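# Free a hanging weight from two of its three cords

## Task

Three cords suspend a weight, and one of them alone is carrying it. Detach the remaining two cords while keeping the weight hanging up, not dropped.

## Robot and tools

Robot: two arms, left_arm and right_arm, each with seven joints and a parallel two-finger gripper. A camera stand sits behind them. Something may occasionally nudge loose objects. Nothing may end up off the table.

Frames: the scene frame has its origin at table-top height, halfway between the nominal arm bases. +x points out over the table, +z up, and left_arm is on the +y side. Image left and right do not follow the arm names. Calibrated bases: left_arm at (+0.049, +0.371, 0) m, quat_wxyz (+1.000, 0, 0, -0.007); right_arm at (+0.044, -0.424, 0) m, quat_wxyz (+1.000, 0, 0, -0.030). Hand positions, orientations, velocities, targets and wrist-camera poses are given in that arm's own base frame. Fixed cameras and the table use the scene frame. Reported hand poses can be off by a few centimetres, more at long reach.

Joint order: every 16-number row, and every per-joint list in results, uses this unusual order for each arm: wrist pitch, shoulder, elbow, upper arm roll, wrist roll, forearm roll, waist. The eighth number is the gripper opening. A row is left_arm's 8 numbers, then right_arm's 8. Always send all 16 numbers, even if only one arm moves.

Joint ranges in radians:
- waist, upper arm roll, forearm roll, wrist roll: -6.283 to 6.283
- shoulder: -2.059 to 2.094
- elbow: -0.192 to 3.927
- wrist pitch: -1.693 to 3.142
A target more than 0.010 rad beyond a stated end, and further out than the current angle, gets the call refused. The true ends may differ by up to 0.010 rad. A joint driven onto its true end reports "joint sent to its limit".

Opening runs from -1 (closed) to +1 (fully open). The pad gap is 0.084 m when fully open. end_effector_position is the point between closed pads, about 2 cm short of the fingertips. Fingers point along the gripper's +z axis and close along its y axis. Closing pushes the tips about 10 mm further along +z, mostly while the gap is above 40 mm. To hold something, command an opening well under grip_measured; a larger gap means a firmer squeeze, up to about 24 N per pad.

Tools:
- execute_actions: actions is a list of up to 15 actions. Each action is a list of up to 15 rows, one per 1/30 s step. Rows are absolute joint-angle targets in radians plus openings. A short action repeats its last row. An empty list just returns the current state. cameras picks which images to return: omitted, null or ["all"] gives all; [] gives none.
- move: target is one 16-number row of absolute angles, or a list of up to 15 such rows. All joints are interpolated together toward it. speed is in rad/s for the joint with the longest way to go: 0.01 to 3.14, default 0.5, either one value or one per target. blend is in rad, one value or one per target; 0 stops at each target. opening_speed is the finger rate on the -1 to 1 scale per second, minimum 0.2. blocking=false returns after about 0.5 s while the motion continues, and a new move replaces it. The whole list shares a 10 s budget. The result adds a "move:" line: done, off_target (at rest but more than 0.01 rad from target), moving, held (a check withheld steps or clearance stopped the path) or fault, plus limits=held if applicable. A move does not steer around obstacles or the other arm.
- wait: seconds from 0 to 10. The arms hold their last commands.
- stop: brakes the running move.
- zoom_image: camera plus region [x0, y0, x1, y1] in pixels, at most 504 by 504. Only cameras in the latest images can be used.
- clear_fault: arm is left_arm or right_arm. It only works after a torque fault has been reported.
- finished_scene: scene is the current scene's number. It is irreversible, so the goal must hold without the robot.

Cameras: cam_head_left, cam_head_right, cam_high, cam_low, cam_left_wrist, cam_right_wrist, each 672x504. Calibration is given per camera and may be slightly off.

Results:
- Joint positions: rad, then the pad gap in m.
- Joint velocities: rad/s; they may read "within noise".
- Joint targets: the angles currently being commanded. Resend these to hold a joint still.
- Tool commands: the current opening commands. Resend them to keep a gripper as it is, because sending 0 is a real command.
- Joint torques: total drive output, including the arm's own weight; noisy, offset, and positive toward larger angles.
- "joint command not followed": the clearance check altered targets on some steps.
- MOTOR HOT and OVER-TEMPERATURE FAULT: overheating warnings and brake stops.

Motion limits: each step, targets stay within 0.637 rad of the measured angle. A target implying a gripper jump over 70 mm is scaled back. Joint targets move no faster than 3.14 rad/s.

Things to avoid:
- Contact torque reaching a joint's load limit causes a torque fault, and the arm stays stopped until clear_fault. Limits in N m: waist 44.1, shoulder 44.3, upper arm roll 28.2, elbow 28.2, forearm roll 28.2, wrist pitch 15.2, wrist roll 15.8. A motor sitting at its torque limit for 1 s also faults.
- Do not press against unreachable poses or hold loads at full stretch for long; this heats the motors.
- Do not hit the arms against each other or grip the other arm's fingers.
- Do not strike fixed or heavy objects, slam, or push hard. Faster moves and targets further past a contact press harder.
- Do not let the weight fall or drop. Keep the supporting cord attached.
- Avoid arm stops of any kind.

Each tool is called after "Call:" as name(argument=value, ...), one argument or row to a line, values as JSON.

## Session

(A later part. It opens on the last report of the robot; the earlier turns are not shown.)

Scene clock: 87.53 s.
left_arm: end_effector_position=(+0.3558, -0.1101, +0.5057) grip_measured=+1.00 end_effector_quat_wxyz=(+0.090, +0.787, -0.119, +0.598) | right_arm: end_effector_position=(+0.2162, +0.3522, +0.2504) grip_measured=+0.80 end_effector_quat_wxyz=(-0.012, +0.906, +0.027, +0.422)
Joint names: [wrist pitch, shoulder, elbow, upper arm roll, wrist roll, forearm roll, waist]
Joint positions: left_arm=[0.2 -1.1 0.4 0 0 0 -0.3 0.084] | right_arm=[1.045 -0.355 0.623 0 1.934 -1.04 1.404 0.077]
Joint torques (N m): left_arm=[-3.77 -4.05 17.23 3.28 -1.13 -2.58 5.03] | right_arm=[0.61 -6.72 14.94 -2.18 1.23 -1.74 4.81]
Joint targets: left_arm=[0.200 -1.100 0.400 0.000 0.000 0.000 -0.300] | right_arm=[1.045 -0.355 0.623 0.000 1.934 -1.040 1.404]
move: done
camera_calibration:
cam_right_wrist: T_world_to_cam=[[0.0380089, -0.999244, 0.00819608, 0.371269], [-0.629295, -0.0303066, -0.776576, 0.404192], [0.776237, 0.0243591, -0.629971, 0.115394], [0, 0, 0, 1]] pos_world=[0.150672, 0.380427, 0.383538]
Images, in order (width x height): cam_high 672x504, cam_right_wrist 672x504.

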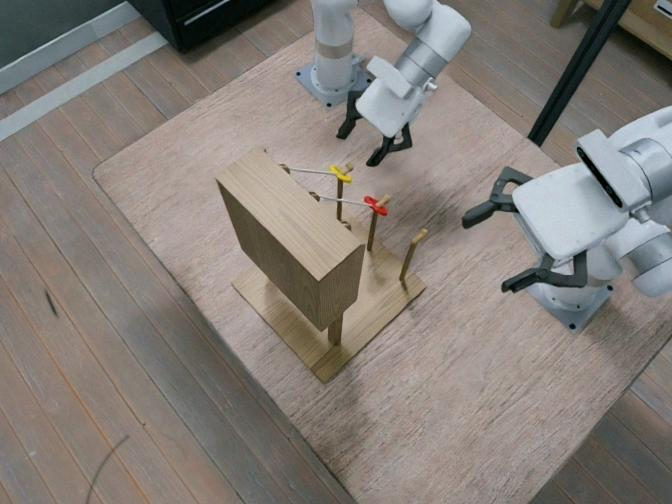

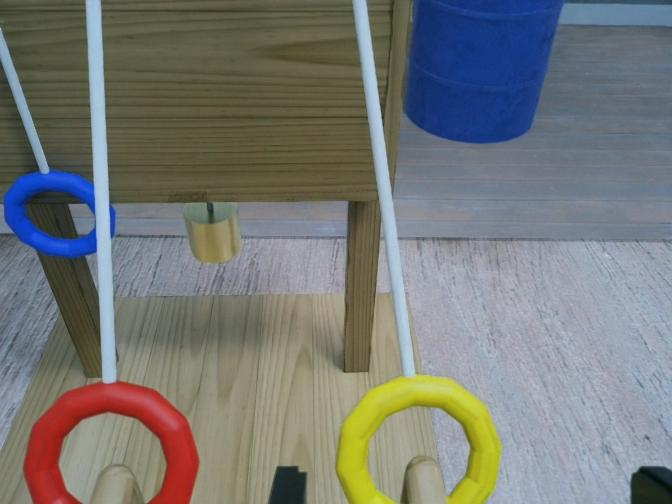

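Call:
move(
  target=[0.2, -1.1, 0.4, 0.0, 0.0, 0.0, -0.3, 1.0, 0.847, -0.211, 0.624, 0.0, 2.016, -1.211, 1.213, 0.8],
  speed=0.2,
  cameras=["cam_right_wrist", "cam_high"],
)

Call:
zoom_image(
  camera="cam_high",
  region=[280, 100, 430, 240],
)

Scene clock: 89.23 s.
left_arm: end_effector_position=(+0.3558, -0.1101, +0.5057) grip_measured=+1.00 end_effector_quat_wxyz=(+0.090, +0.787, -0.119, +0.598) | right_arm: end_effector_position=(+0.2713, +0.3565, +0.2060) grip_measured=+0.80 end_effector_quat_wxyz=(-0.014, +0.905, +0.028, +0.424)
Joint names: [wrist pitch, shoulder, elbow, upper arm roll, wrist roll, forearm roll, waist]
Joint positions: left_arm=[0.2 -1.1 0.4 0 0 0 -0.3 0.084] | right_arm=[0.847 -0.211 0.624 0 2.016 -1.211 1.213 0.077]
Joint torques (N m): left_arm=[-3.83 -3.65 17.05 3.06 -0.99 -2.57 4.92] | right_arm=[-1.65 -10.11 14.35 -1.04 1.3 -1.67 -5.66]
Joint targets: left_arm=[0.200 -1.100 0.400 0.000 0.000 0.000 -0.300] | right_arm=[0.847 -0.211 0.624 0.000 2.016 -1.211 1.213]
move: done
camera_calibration:
cam_right_wrist: T_world_to_cam=[[0.0403925, -0.999162, 0.0065819, 0.373478], [-0.625727, -0.0304304, -0.779448, 0.404259], [0.778996, 0.0273654, -0.626432, 0.0420875], [0, 0, 0, 1]] pos_world=[0.205084, 0.384315, 0.339005]
Images, in order (width x height): cam_high 672x504, cam_right_wrist 672x504.

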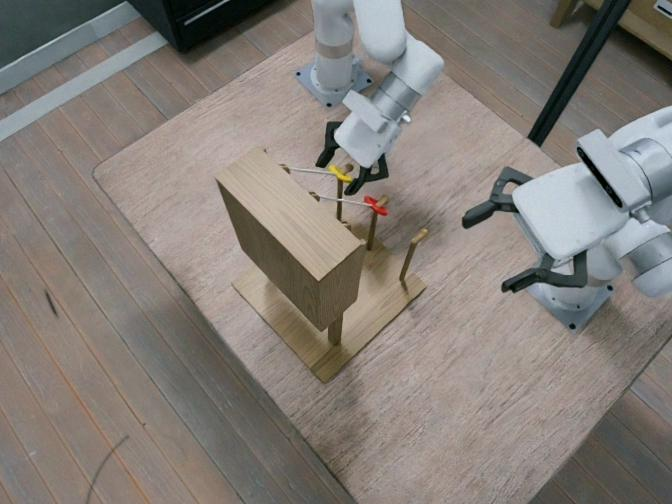

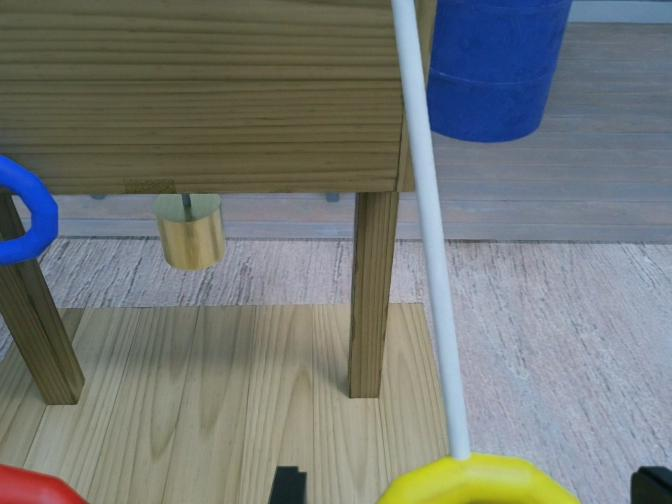

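Scaled by 3.360 from the camera's 672x504 image, which has a finer 960x720 frame.

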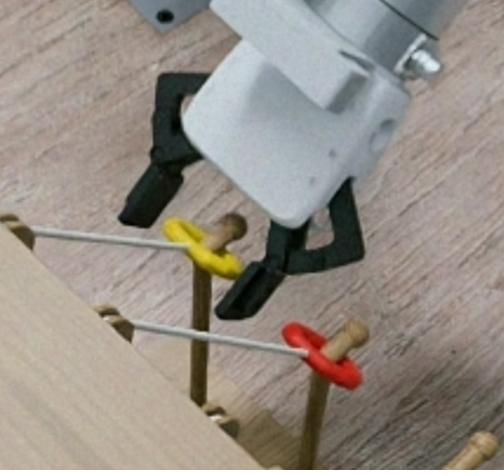

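Call:
move(
  target=[
    [0.2, -1.1, 0.4, 0.0, 0.0, 0.0, -0.3, 1.0, 0.847, -0.211, 0.624, 0.0, 2.016, -1.211, 1.213, -0.5],
    [0.2, -1.1, 0.4, 0.0, 0.0, 0.0, -0.3, 1.0, 0.864, -0.208, 0.609, 0.0, 2.048, -1.206, 1.247, -0.5],
  ],
  speed=0.1,
  opening_speed=0.8,
  cameras=["cam_right_wrist", "cam_high", "cam_low"],
)

Call:
zoom_image(
  camera="cam_high",
  region=[280, 100, 430, 240],
)

Call:
zoom_image(
  camera="cam_low",
  region=[310, 220, 400, 300],
)

Scene clock: 92.93 s.
left_arm: end_effector_position=(+0.3558, -0.1101, +0.5057) grip_measured=+1.00 end_effector_quat_wxyz=(+0.090, +0.787, -0.119, +0.598) | right_arm: end_effector_position=(+0.2594, +0.3562, +0.1984) grip_measured=+0.21 end_effector_quat_wxyz=(-0.013, +0.906, +0.027, +0.423)
Joint names: [wrist pitch, shoulder, elbow, upper arm roll, wrist roll, forearm roll, waist]
Joint positions: left_arm=[0.2 -1.1 0.4 0 0 0 -0.3 0.084] | right_arm=[0.864 -0.208 0.609 0 2.048 -1.206 1.247 0.053]
Joint torques (N m): left_arm=[-3.87 -3.79 17.15 2.58 -1.03 -2.4 4.93] | right_arm=[0.36 -6.85 8.19 1.83 1.35 2.04 6.11]
Joint targets: left_arm=[0.200 -1.100 0.400 0.000 0.000 0.000 -0.300] | right_arm=[0.864 -0.208 0.609 0.000 2.048 -1.206 1.247]
move: done
camera_calibration:
cam_right_wrist: T_world_to_cam=[[0.0387366, -0.999225, 0.0069672, 0.374015], [-0.628013, -0.0297681, -0.777633, 0.390871], [0.777238, 0.0257474, -0.628679, 0.0480005], [0, 0, 0, 1]] pos_world=[0.193676, 0.384125, 0.331525]
Images, in order (width x height): cam_high 672x504, cam_low 672x504, cam_right_wrist 672x504.

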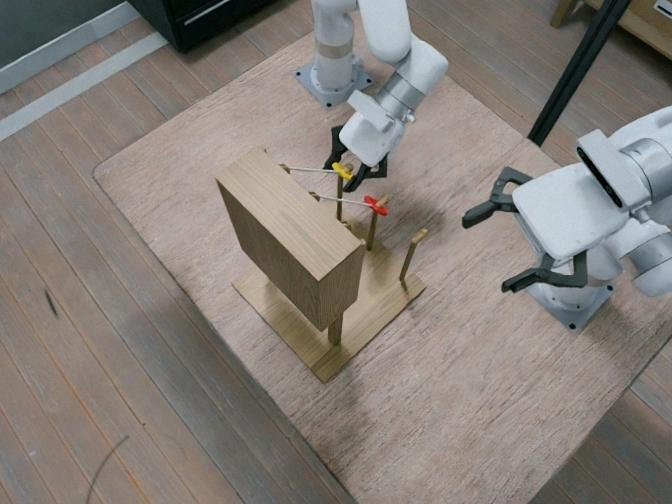

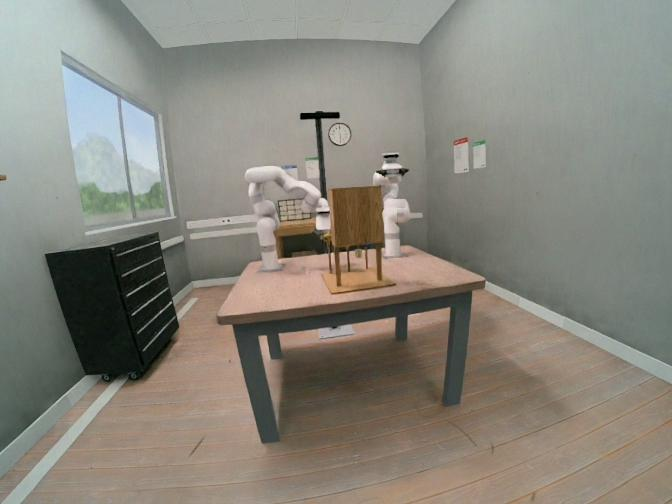

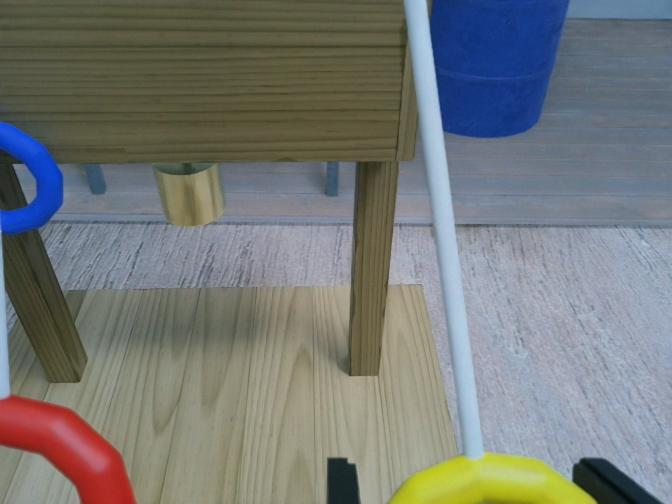

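Scaled by 3.360 from the camera's 672x504 image, which has a finer 960x720 frame.

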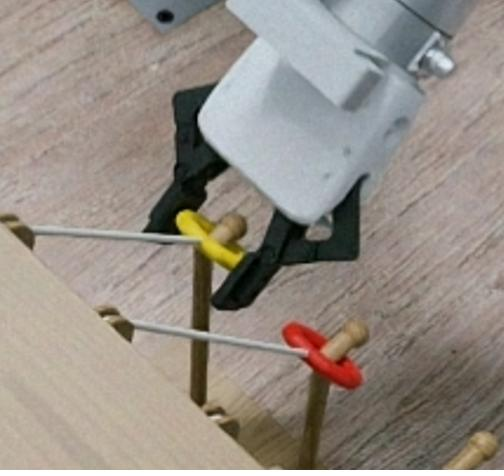

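Scaled by 5.600 from the camera's 672x504 image, which has a finer 960x720 frame.

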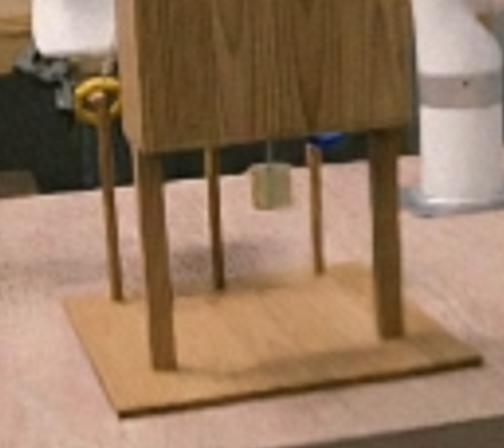

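Call:
move(
  target=[
    [0.2, -1.1, 0.4, 0.0, 0.0, 0.0, -0.3, 1.0, 0.847, -0.211, 0.624, 0.0, 2.016, -1.211, 1.213, -0.5],
    [0.2, -1.1, 0.4, 0.0, 0.0, 0.0, -0.3, 1.0, 0.847, -0.211, 0.624, 0.0, 2.016, -1.211, 1.213, 0.8],
    [0.2, -1.1, 0.4, 0.0, 0.0, 0.0, -0.3, 1.0, 1.045, -0.355, 0.623, 0.0, 1.934, -1.040, 1.404, 0.8],
  ],
  speed=[0.1, 0.2, 0.25],
  opening_speed=0.8,
  cameras=["cam_right_wrist", "cam_high", "cam_low", "cam_head_left", "cam_head_right"],
)

Call:
zoom_image(
  camera="cam_low",
  region=[310, 220, 400, 300],
)

Scene clock: 98.03 s.
left_arm: end_effector_position=(+0.3558, -0.1101, +0.5057) grip_measured=+1.00 end_effector_quat_wxyz=(+0.090, +0.787, -0.119, +0.598) | right_arm: end_effector_position=(+0.2162, +0.3522, +0.2503) grip_measured=+0.80 end_effector_quat_wxyz=(-0.012, +0.906, +0.027, +0.422)
Joint names: [wrist pitch, shoulder, elbow, upper arm roll, wrist roll, forearm roll, waist]
Joint positions: left_arm=[0.2 -1.1 0.4 0 0 0 -0.3 0.084] | right_arm=[1.045 -0.355 0.623 0 1.934 -1.04 1.404 0.077]
Joint torques (N m): left_arm=[-3.87 -4.05 17.14 1.71 -1.08 -2.32 5.15] | right_arm=[0.63 -21.89 11.52 1.64 -1.05 0.98 4.69]
Joint targets: left_arm=[0.200 -1.100 0.400 0.000 0.000 0.000 -0.300] | right_arm=[1.045 -0.355 0.623 0.000 1.934 -1.040 1.404]
move: done
camera_calibration:
cam_right_wrist: T_world_to_cam=[[0.0380737, -0.999241, 0.008272, 0.371229], [-0.62929, -0.0304063, -0.776576, 0.40423], [0.776238, 0.0243616, -0.62997, 0.115392], [0, 0, 0, 1]] pos_world=[0.150672, 0.380427, 0.383538]
Images, in order (width x height): cam_head_left 672x504, cam_head_right 672x504, cam_high 672x504, cam_low 672x504, cam_right_wrist 672x504.

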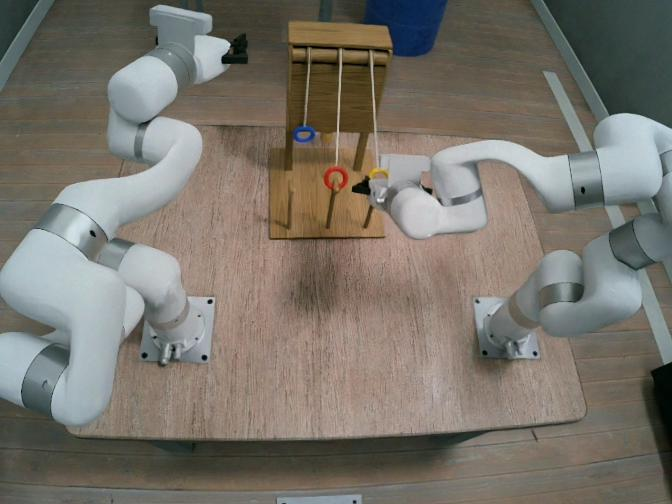

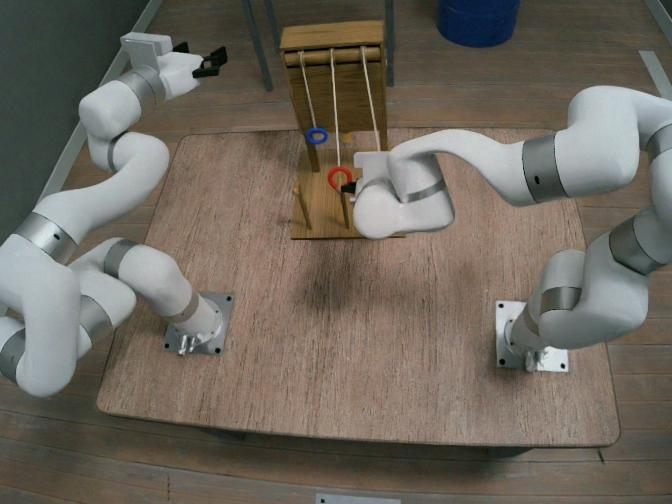

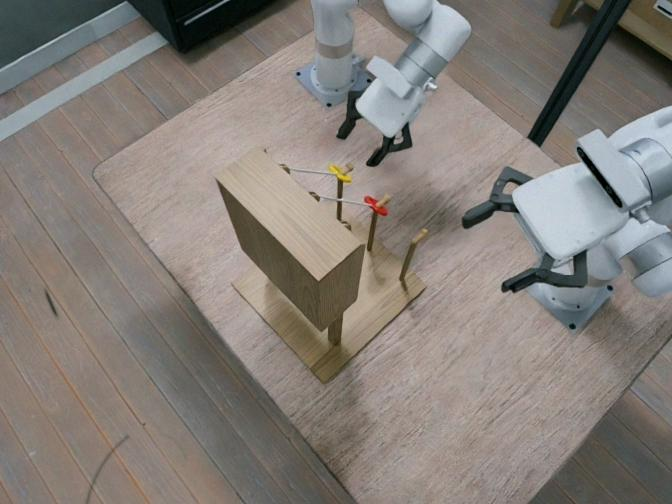

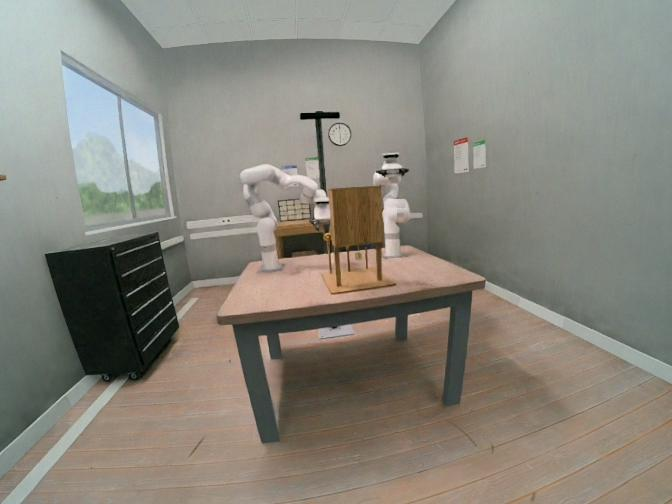

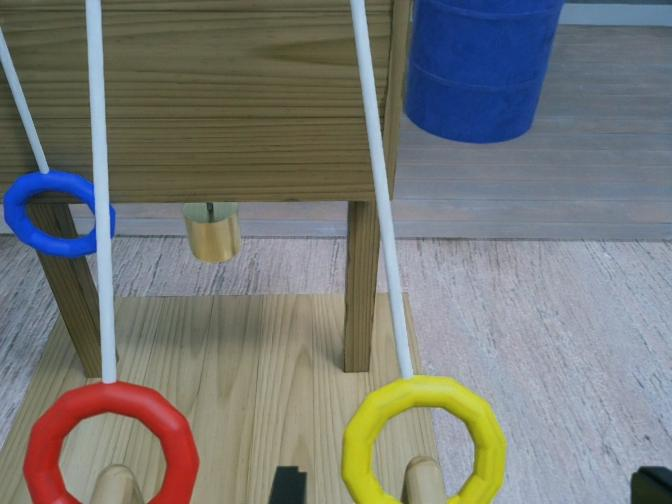

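Scaled by 5.600 from the camera's 672x504 image, which has a finer 960x720 frame.

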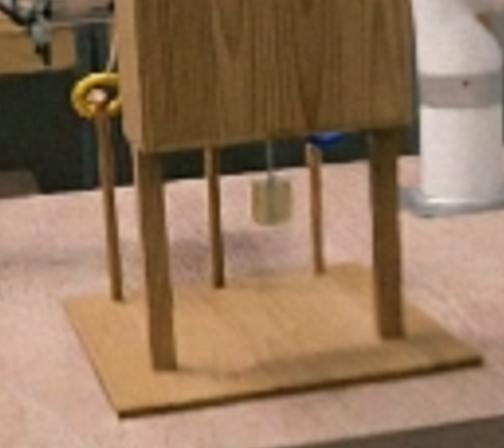

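Call:
move(
  target=[0.2, -1.1, 0.4, 0.0, 0.0, 0.0, -0.3, 1.0, 1.107, -0.045, 0.947, 0.0, 1.959, -1.010, 1.481, 0.8],
  speed=0.4,
  cameras=["cam_right_wrist", "cam_high"],
)

Call:
zoom_image(
  camera="cam_right_wrist",
  region=[220, 300, 620, 504],
)

Scene clock: 101.13 s.
left_arm: end_effector_position=(+0.3558, -0.1101, +0.5057) grip_measured=+1.00 end_effector_quat_wxyz=(+0.090, +0.787, -0.119, +0.598) | right_arm: end_effector_position=(+0.2026, +0.4475, +0.2559) grip_measured=+0.80 end_effector_quat_wxyz=(-0.013, +0.906, +0.027, +0.422)
Joint names: [wrist pitch, shoulder, elbow, upper arm roll, wrist roll, forearm roll, waist]
Joint positions: left_arm=[0.2 -1.1 0.4 0 0 0 -0.3 0.084] | right_arm=[1.107 -0.045 0.947 0 1.959 -1.01 1.481 0.077]
Joint torques (N m): left_arm=[-3.87 -3.85 17.25 1.42 -1.07 -2.19 5.17] | right_arm=[0.54 -15.92 14.61 -1.33 1.29 1 4.85]
Joint targets: left_arm=[0.200 -1.100 0.400 0.000 0.000 0.000 -0.300] | right_arm=[1.107 -0.045 0.947 0.000 1.959 -1.010 1.481]
move: done
camera_calibration:
cam_right_wrist: T_world_to_cam=[[0.038248, -0.999238, 0.00775079, 0.46701], [-0.628576, -0.0300884, -0.777166, 0.402751], [0.776807, 0.0248531, -0.629248, 0.126574], [0, 0, 0, 1]] pos_world=[0.136974, 0.475627, 0.389031]
Images, in order (width x height): cam_high 672x504, cam_right_wrist 672x504.

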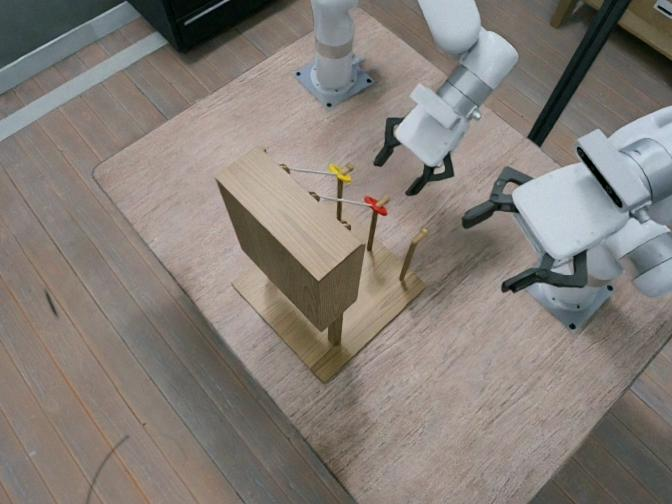

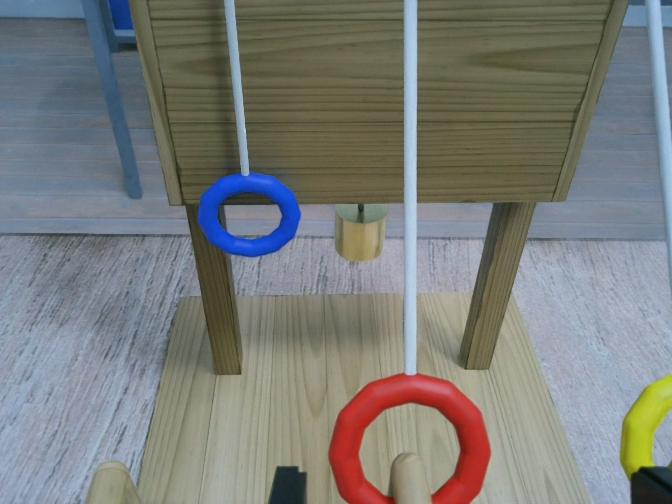

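Scaled by 1.260 from the camera's 672x504 image, which has a finer 960x720 frame.

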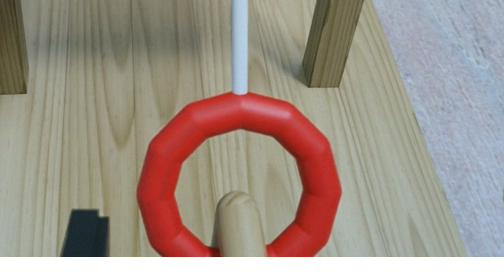

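Call:
move(
  target=[
    [0.2, -1.1, 0.4, 0.0, 0.0, 0.0, -0.3, 1.0, 0.944, 0.076, 0.946, 0.0, 2.017, -1.129, 1.333, 0.8],
    [0.2, -1.1, 0.4, 0.0, 0.0, 0.0, -0.3, 1.0, 0.944, 0.076, 0.946, 0.0, 2.017, -1.129, 1.333, -0.6],
    [0.2, -1.1, 0.4, 0.0, 0.0, 0.0, -0.3, 1.0, 0.955, 0.080, 0.931, 0.0, 2.049, -1.129, 1.360, -0.6],
  ],
  speed=[0.2, 0.2, 0.06],
  opening_speed=0.8,
)

Call:
zoom_image(
  camera="cam_high",
  region=[300, 110, 480, 270],
)

Call:
zoom_image(
  camera="cam_low",
  region=[310, 220, 400, 300],
)

Scene clock: 108.73 s.
left_arm: end_effector_position=(+0.3558, -0.1101, +0.5057) grip_measured=+1.00 end_effector_quat_wxyz=(+0.090, +0.787, -0.119, +0.598) | right_arm: end_effector_position=(+0.2462, +0.4533, +0.1988) grip_measured=+0.22 end_effector_quat_wxyz=(-0.012, +0.906, +0.027, +0.422)
Joint names: [wrist pitch, shoulder, elbow, upper arm roll, wrist roll, forearm roll, waist]
Joint positions: left_arm=[0.2 -1.1 0.4 0 0 0 -0.3 0.084] | right_arm=[0.955 0.08 0.931 0 2.049 -1.129 1.36 0.053]
Joint torques (N m): left_arm=[-3.79 -4.01 17.08 0.42 -1.08 -1.95 4.89] | right_arm=[0.17 -15.38 9.03 0.87 1.25 0.99 6.35]
Joint targets: left_arm=[0.200 -1.100 0.400 0.000 0.000 0.000 -0.300] | right_arm=[0.955 0.080 0.931 0.000 2.049 -1.129 1.360]
move: done
camera_calibration:
cam_left_wrist: T_world_to_cam=[[-0.296604, -0.955, 0.00119717, 0.0300962], [-0.268021, 0.0820387, -0.959914, 0.657276], [0.916619, -0.285036, -0.280293, -0.0827632], [0, 0, 0, 1]] pos_world=[0.260953, -0.0487707, 0.607695]
cam_right_wrist: T_world_to_cam=[[0.0374092, -0.999271, 0.00766843, 0.471776], [-0.628947, -0.0295074, -0.776888, 0.385792], [0.776548, 0.0242397, -0.629592, 0.0570758], [0, 0, 0, 1]] pos_world=[0.180672, 0.481432, 0.332034]

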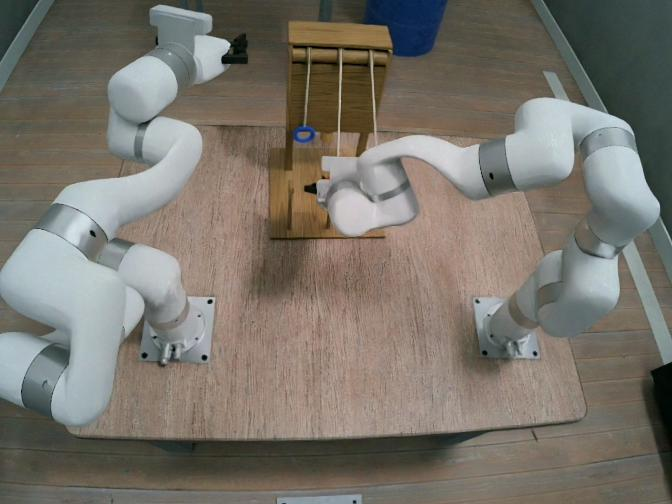

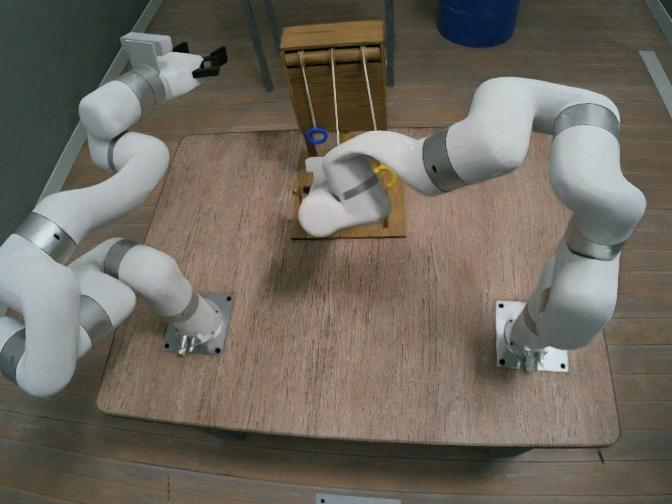

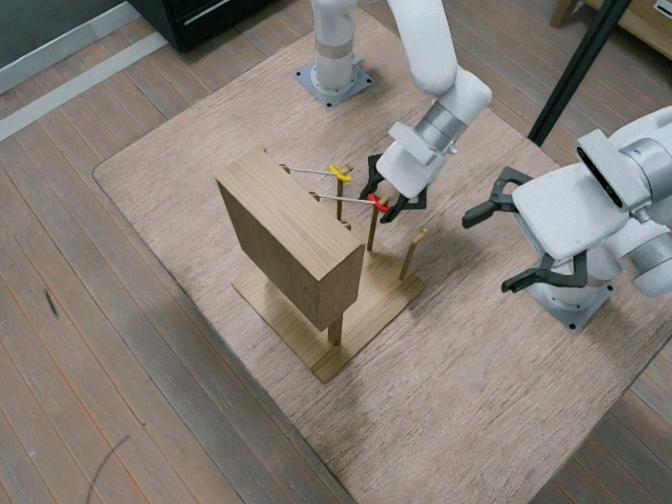

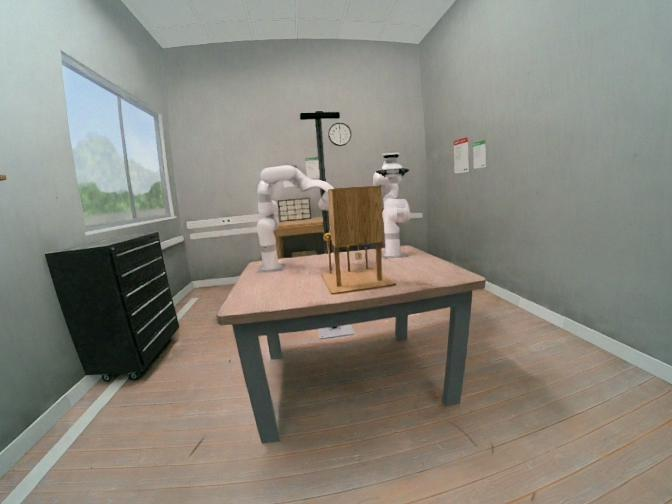

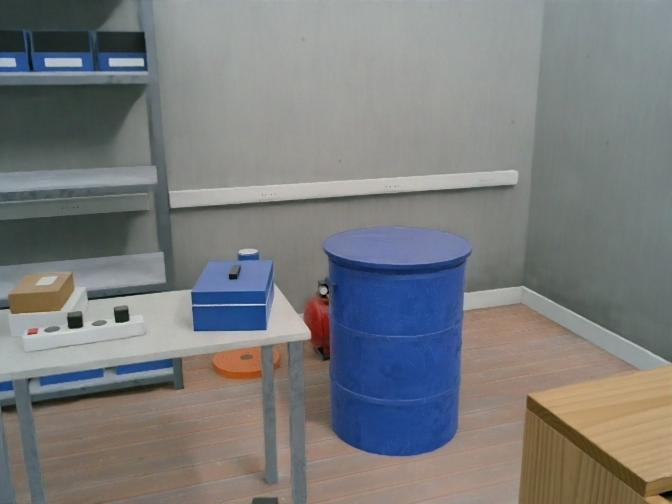

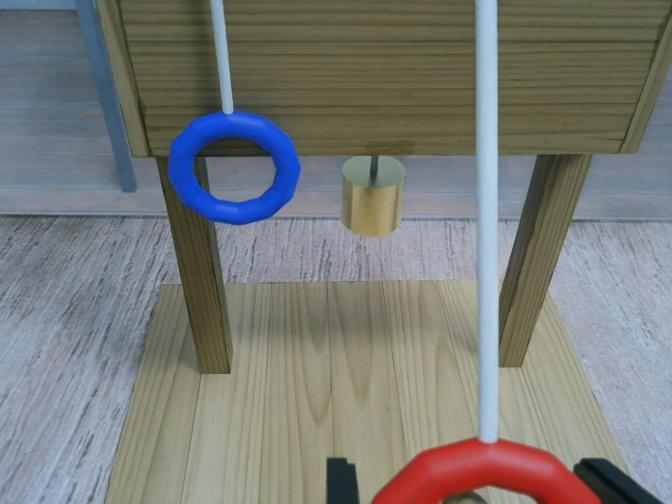

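Scaled by 2.800 from the camera's 672x504 image, which has a finer 960x720 frame.

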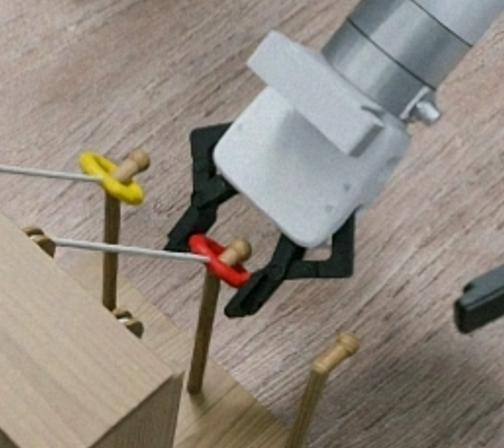

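Scaled by 5.600 from the camera's 672x504 image, which has a finer 960x720 frame.

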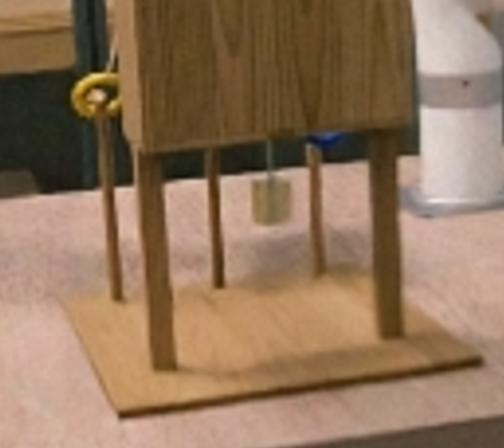

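Call:
move(
  target=[
    [0.2, -1.1, 0.4, 0.0, 0.0, 0.0, -0.3, 1.0, 1.030, 0.053, 0.905, 0.0, 2.094, -1.081, 1.472, -0.6],
    [0.2, -1.1, 0.4, 0.0, 0.0, 0.0, -0.3, 1.0, 1.106, -0.066, 0.990, 0.0, 1.873, -0.996, 1.432, -0.6],
    [0.2, -1.1, 0.4, 0.0, 0.0, 0.0, -0.3, 1.0, 0.894, 0.058, 1.033, 0.0, 1.837, -1.101, 1.198, -0.6],
    [0.2, -1.1, 0.4, 0.0, 0.0, 0.0, -0.3, 1.0, 0.725, 0.248, 1.108, 0.0, 1.921, -1.262, 1.024, -0.6],
  ],
  speed=[0.12, 0.25, 0.3, 0.2],
  blend=[0.02, 0.05, 0.05, 0],
)

Call:
zoom_image(
  camera="cam_head_left",
  region=[230, 20, 420, 250],
)

Call:
zoom_image(
  camera="cam_head_right",
  region=[230, 20, 420, 250],
)

Call:
zoom_image(
  camera="cam_low",
  region=[310, 220, 400, 300],
)

Scene clock: 113.77 s.
left_arm: end_effector_position=(+0.3558, -0.1101, +0.5057) grip_measured=+1.00 end_effector_quat_wxyz=(+0.090, +0.787, -0.119, +0.598) | right_arm: end_effector_position=(+0.3972, +0.4513, +0.1925) grip_measured=+0.22 end_effector_quat_wxyz=(-0.013, +0.906, +0.024, +0.423)
Joint names: [wrist pitch, shoulder, elbow, upper arm roll, wrist roll, forearm roll, waist]
Joint positions: left_arm=[0.2 -1.1 0.4 0 0 0 -0.3 0.084] | right_arm=[0.725 0.248 1.108 0 1.921 -1.262 1.024 0.053]
Joint torques (N m): left_arm=[-3.87 -3.88 17.09 -0.24 -1.12 -1.81 5.01] | right_arm=[-0.66 -22.14 14.14 -5.54 1.45 -1.61 -10.39]
Joint targets: left_arm=[0.200 -1.100 0.400 0.000 0.000 0.000 -0.300] | right_arm=[0.725 0.248 1.108 0.000 1.921 -1.262 1.024]
move: done
camera_calibration:
cam_left_wrist: T_world_to_cam=[[-0.296604, -0.955, 0.00119717, 0.0300962], [-0.268021, 0.0820387, -0.959914, 0.657276], [0.916619, -0.285036, -0.280293, -0.0827632], [0, 0, 0, 1]] pos_world=[0.260953, -0.0487707, 0.607695]
cam_right_wrist: T_world_to_cam=[[0.0326405, -0.999458, 0.00418168, 0.466934], [-0.62714, -0.0237386, -0.778545, 0.472699], [0.778223, 0.0227896, -0.627575, -0.0644582], [0, 0, 0, 1]] pos_world=[0.33137, 0.479371, 0.325612]

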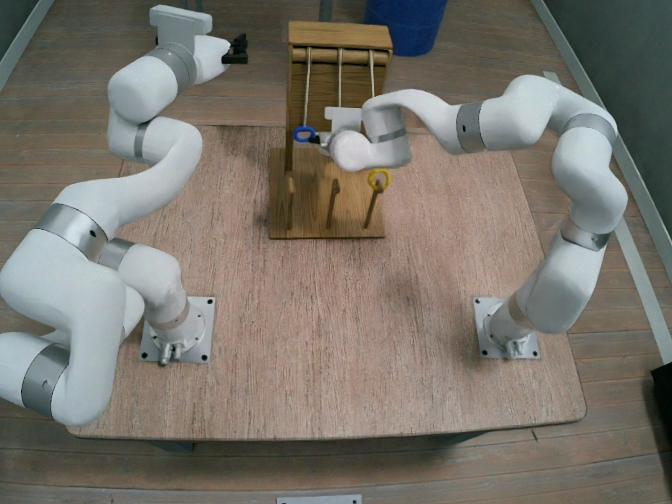

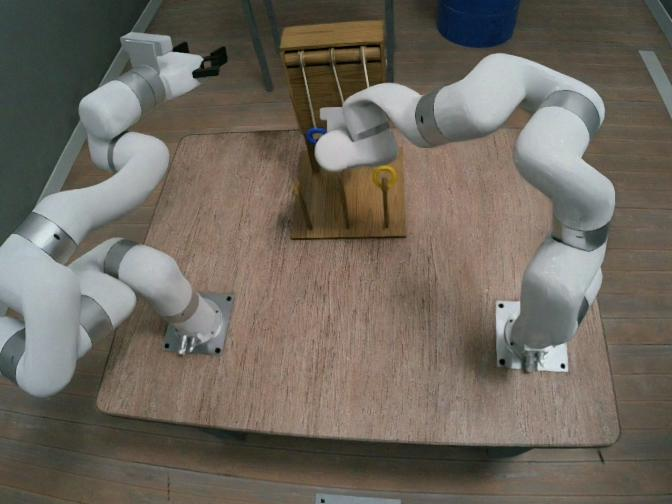

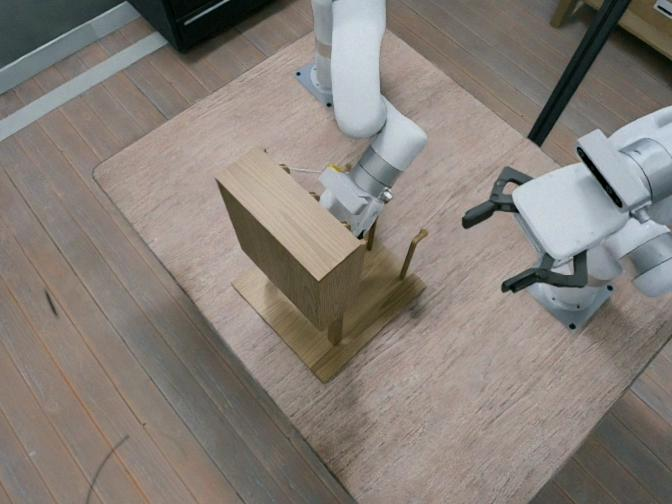

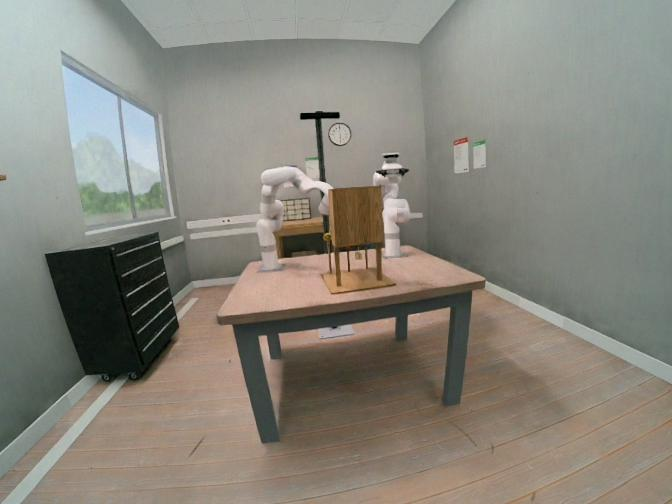

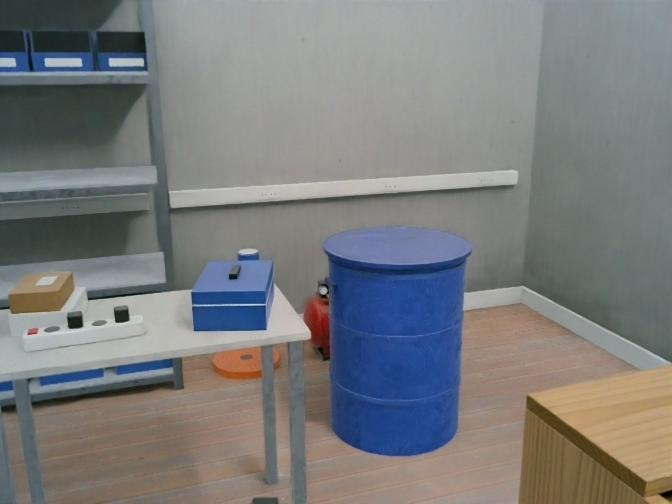

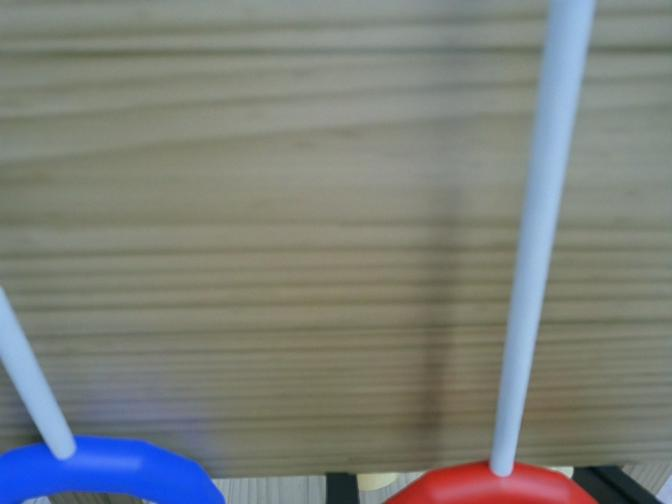

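Scaled by 2.191 from the camera's 672x504 image, which has a finer 960x720 frame.

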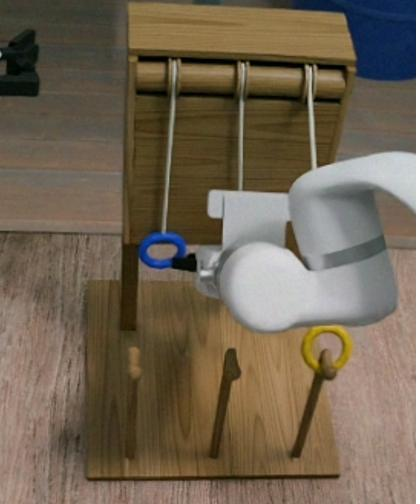

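Scaled by 2.191 from the camera's 672x504 image, which has a finer 960x720 frame.

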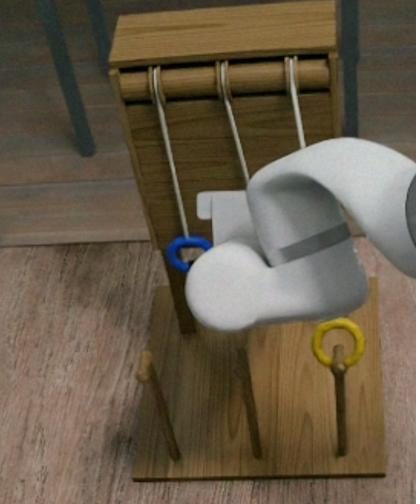

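Scaled by 5.600 from the camera's 672x504 image, which has a finer 960x720 frame.

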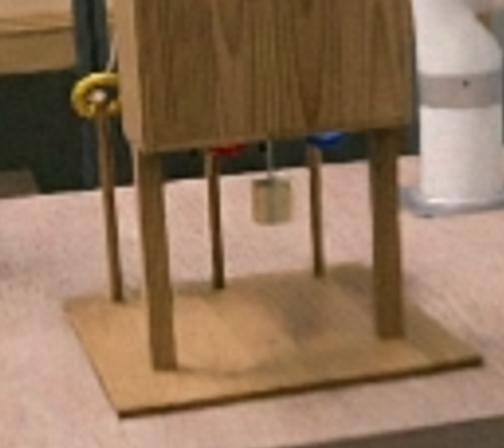

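Call:
move(
  target=[0.2, -1.1, 0.4, 0.0, 0.0, 0.0, -0.3, 1.0, 0.725, 0.248, 1.108, 0.0, 1.921, -1.262, 1.024, 0.42],
  opening_speed=0.5,
  cameras=["cam_right_wrist", "cam_head_left", "cam_low"],
)

Call:
zoom_image(
  camera="cam_head_left",
  region=[230, 20, 420, 250],
)

Call:
zoom_image(
  camera="cam_low",
  region=[310, 220, 400, 300],
)

Scene clock: 117.60 s.
left_arm: end_effector_position=(+0.3558, -0.1101, +0.5057) grip_measured=+1.00 end_effector_quat_wxyz=(+0.090, +0.787, -0.119, +0.598) | right_arm: end_effector_position=(+0.3974, +0.4511, +0.1923) grip_measured=+0.41 end_effector_quat_wxyz=(-0.013, +0.906, +0.024, +0.423)
Joint names: [wrist pitch, shoulder, elbow, upper arm roll, wrist roll, forearm roll, waist]
Joint positions: left_arm=[0.2 -1.1 0.4 0 0 0 -0.3 0.084] | right_arm=[0.725 0.248 1.108 0 1.921 -1.262 1.024 0.061]
Joint torques (N m): left_arm=[-3.83 -3.73 16.95 -0.68 -1.06 -1.75 4.96] | right_arm=[-1.89 -39.56 17.32 1.06 1.25 -1.47 2.29]
Joint targets: left_arm=[0.200 -1.100 0.400 0.000 0.000 0.000 -0.300] | right_arm=[0.725 0.248 1.108 0.000 1.921 -1.262 1.024]
move: done
camera_calibration:
cam_right_wrist: T_world_to_cam=[[0.0319516, -0.999478, 0.00476583, 0.466776], [-0.627106, -0.02376, -0.778572, 0.472734], [0.778279, 0.021888, -0.627538, -0.0644106], [0, 0, 0, 1]] pos_world=[0.331669, 0.479174, 0.325413]
Images, in order (width x height): cam_head_left 672x504, cam_low 672x504, cam_right_wrist 672x504.

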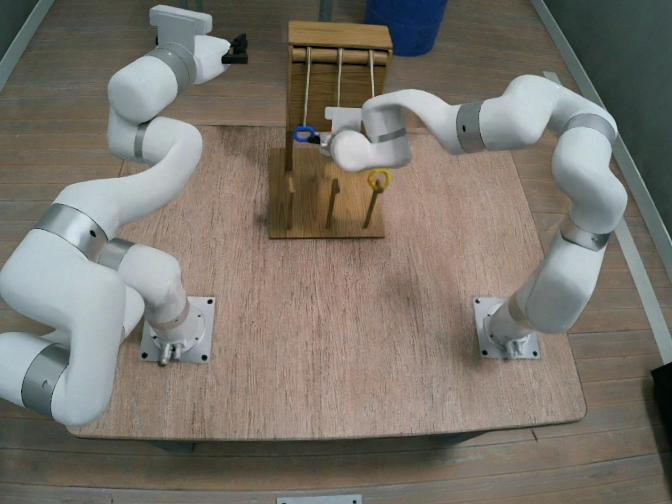

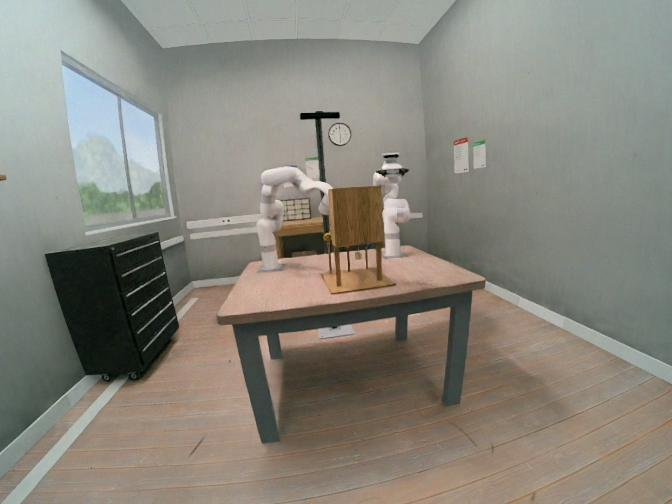

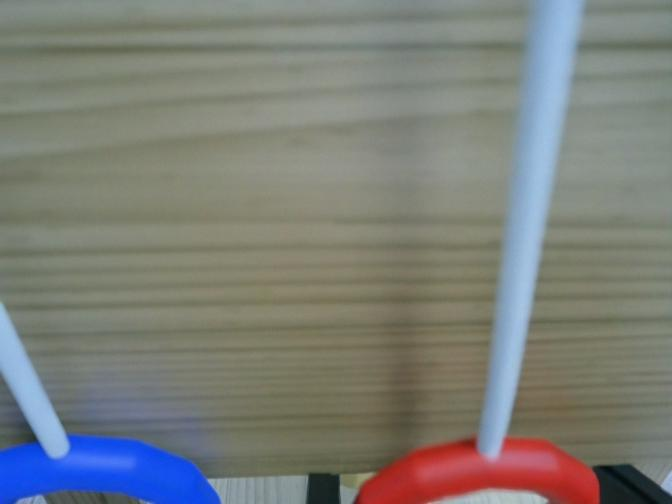

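Scaled by 2.191 from the camera's 672x504 image, which has a finer 960x720 frame.

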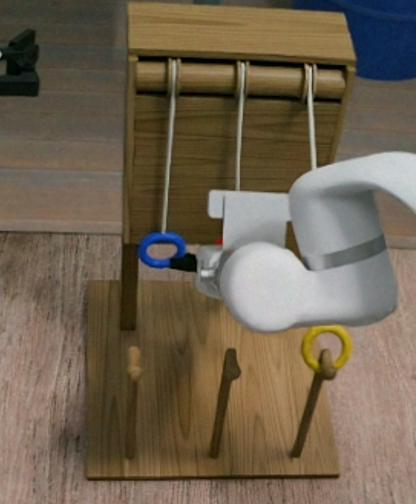

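Scaled by 5.600 from the camera's 672x504 image, which has a finer 960x720 frame.

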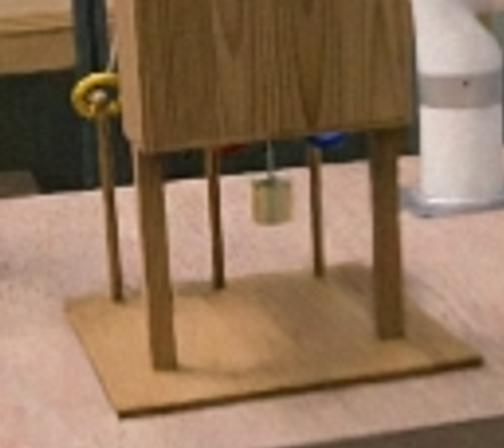

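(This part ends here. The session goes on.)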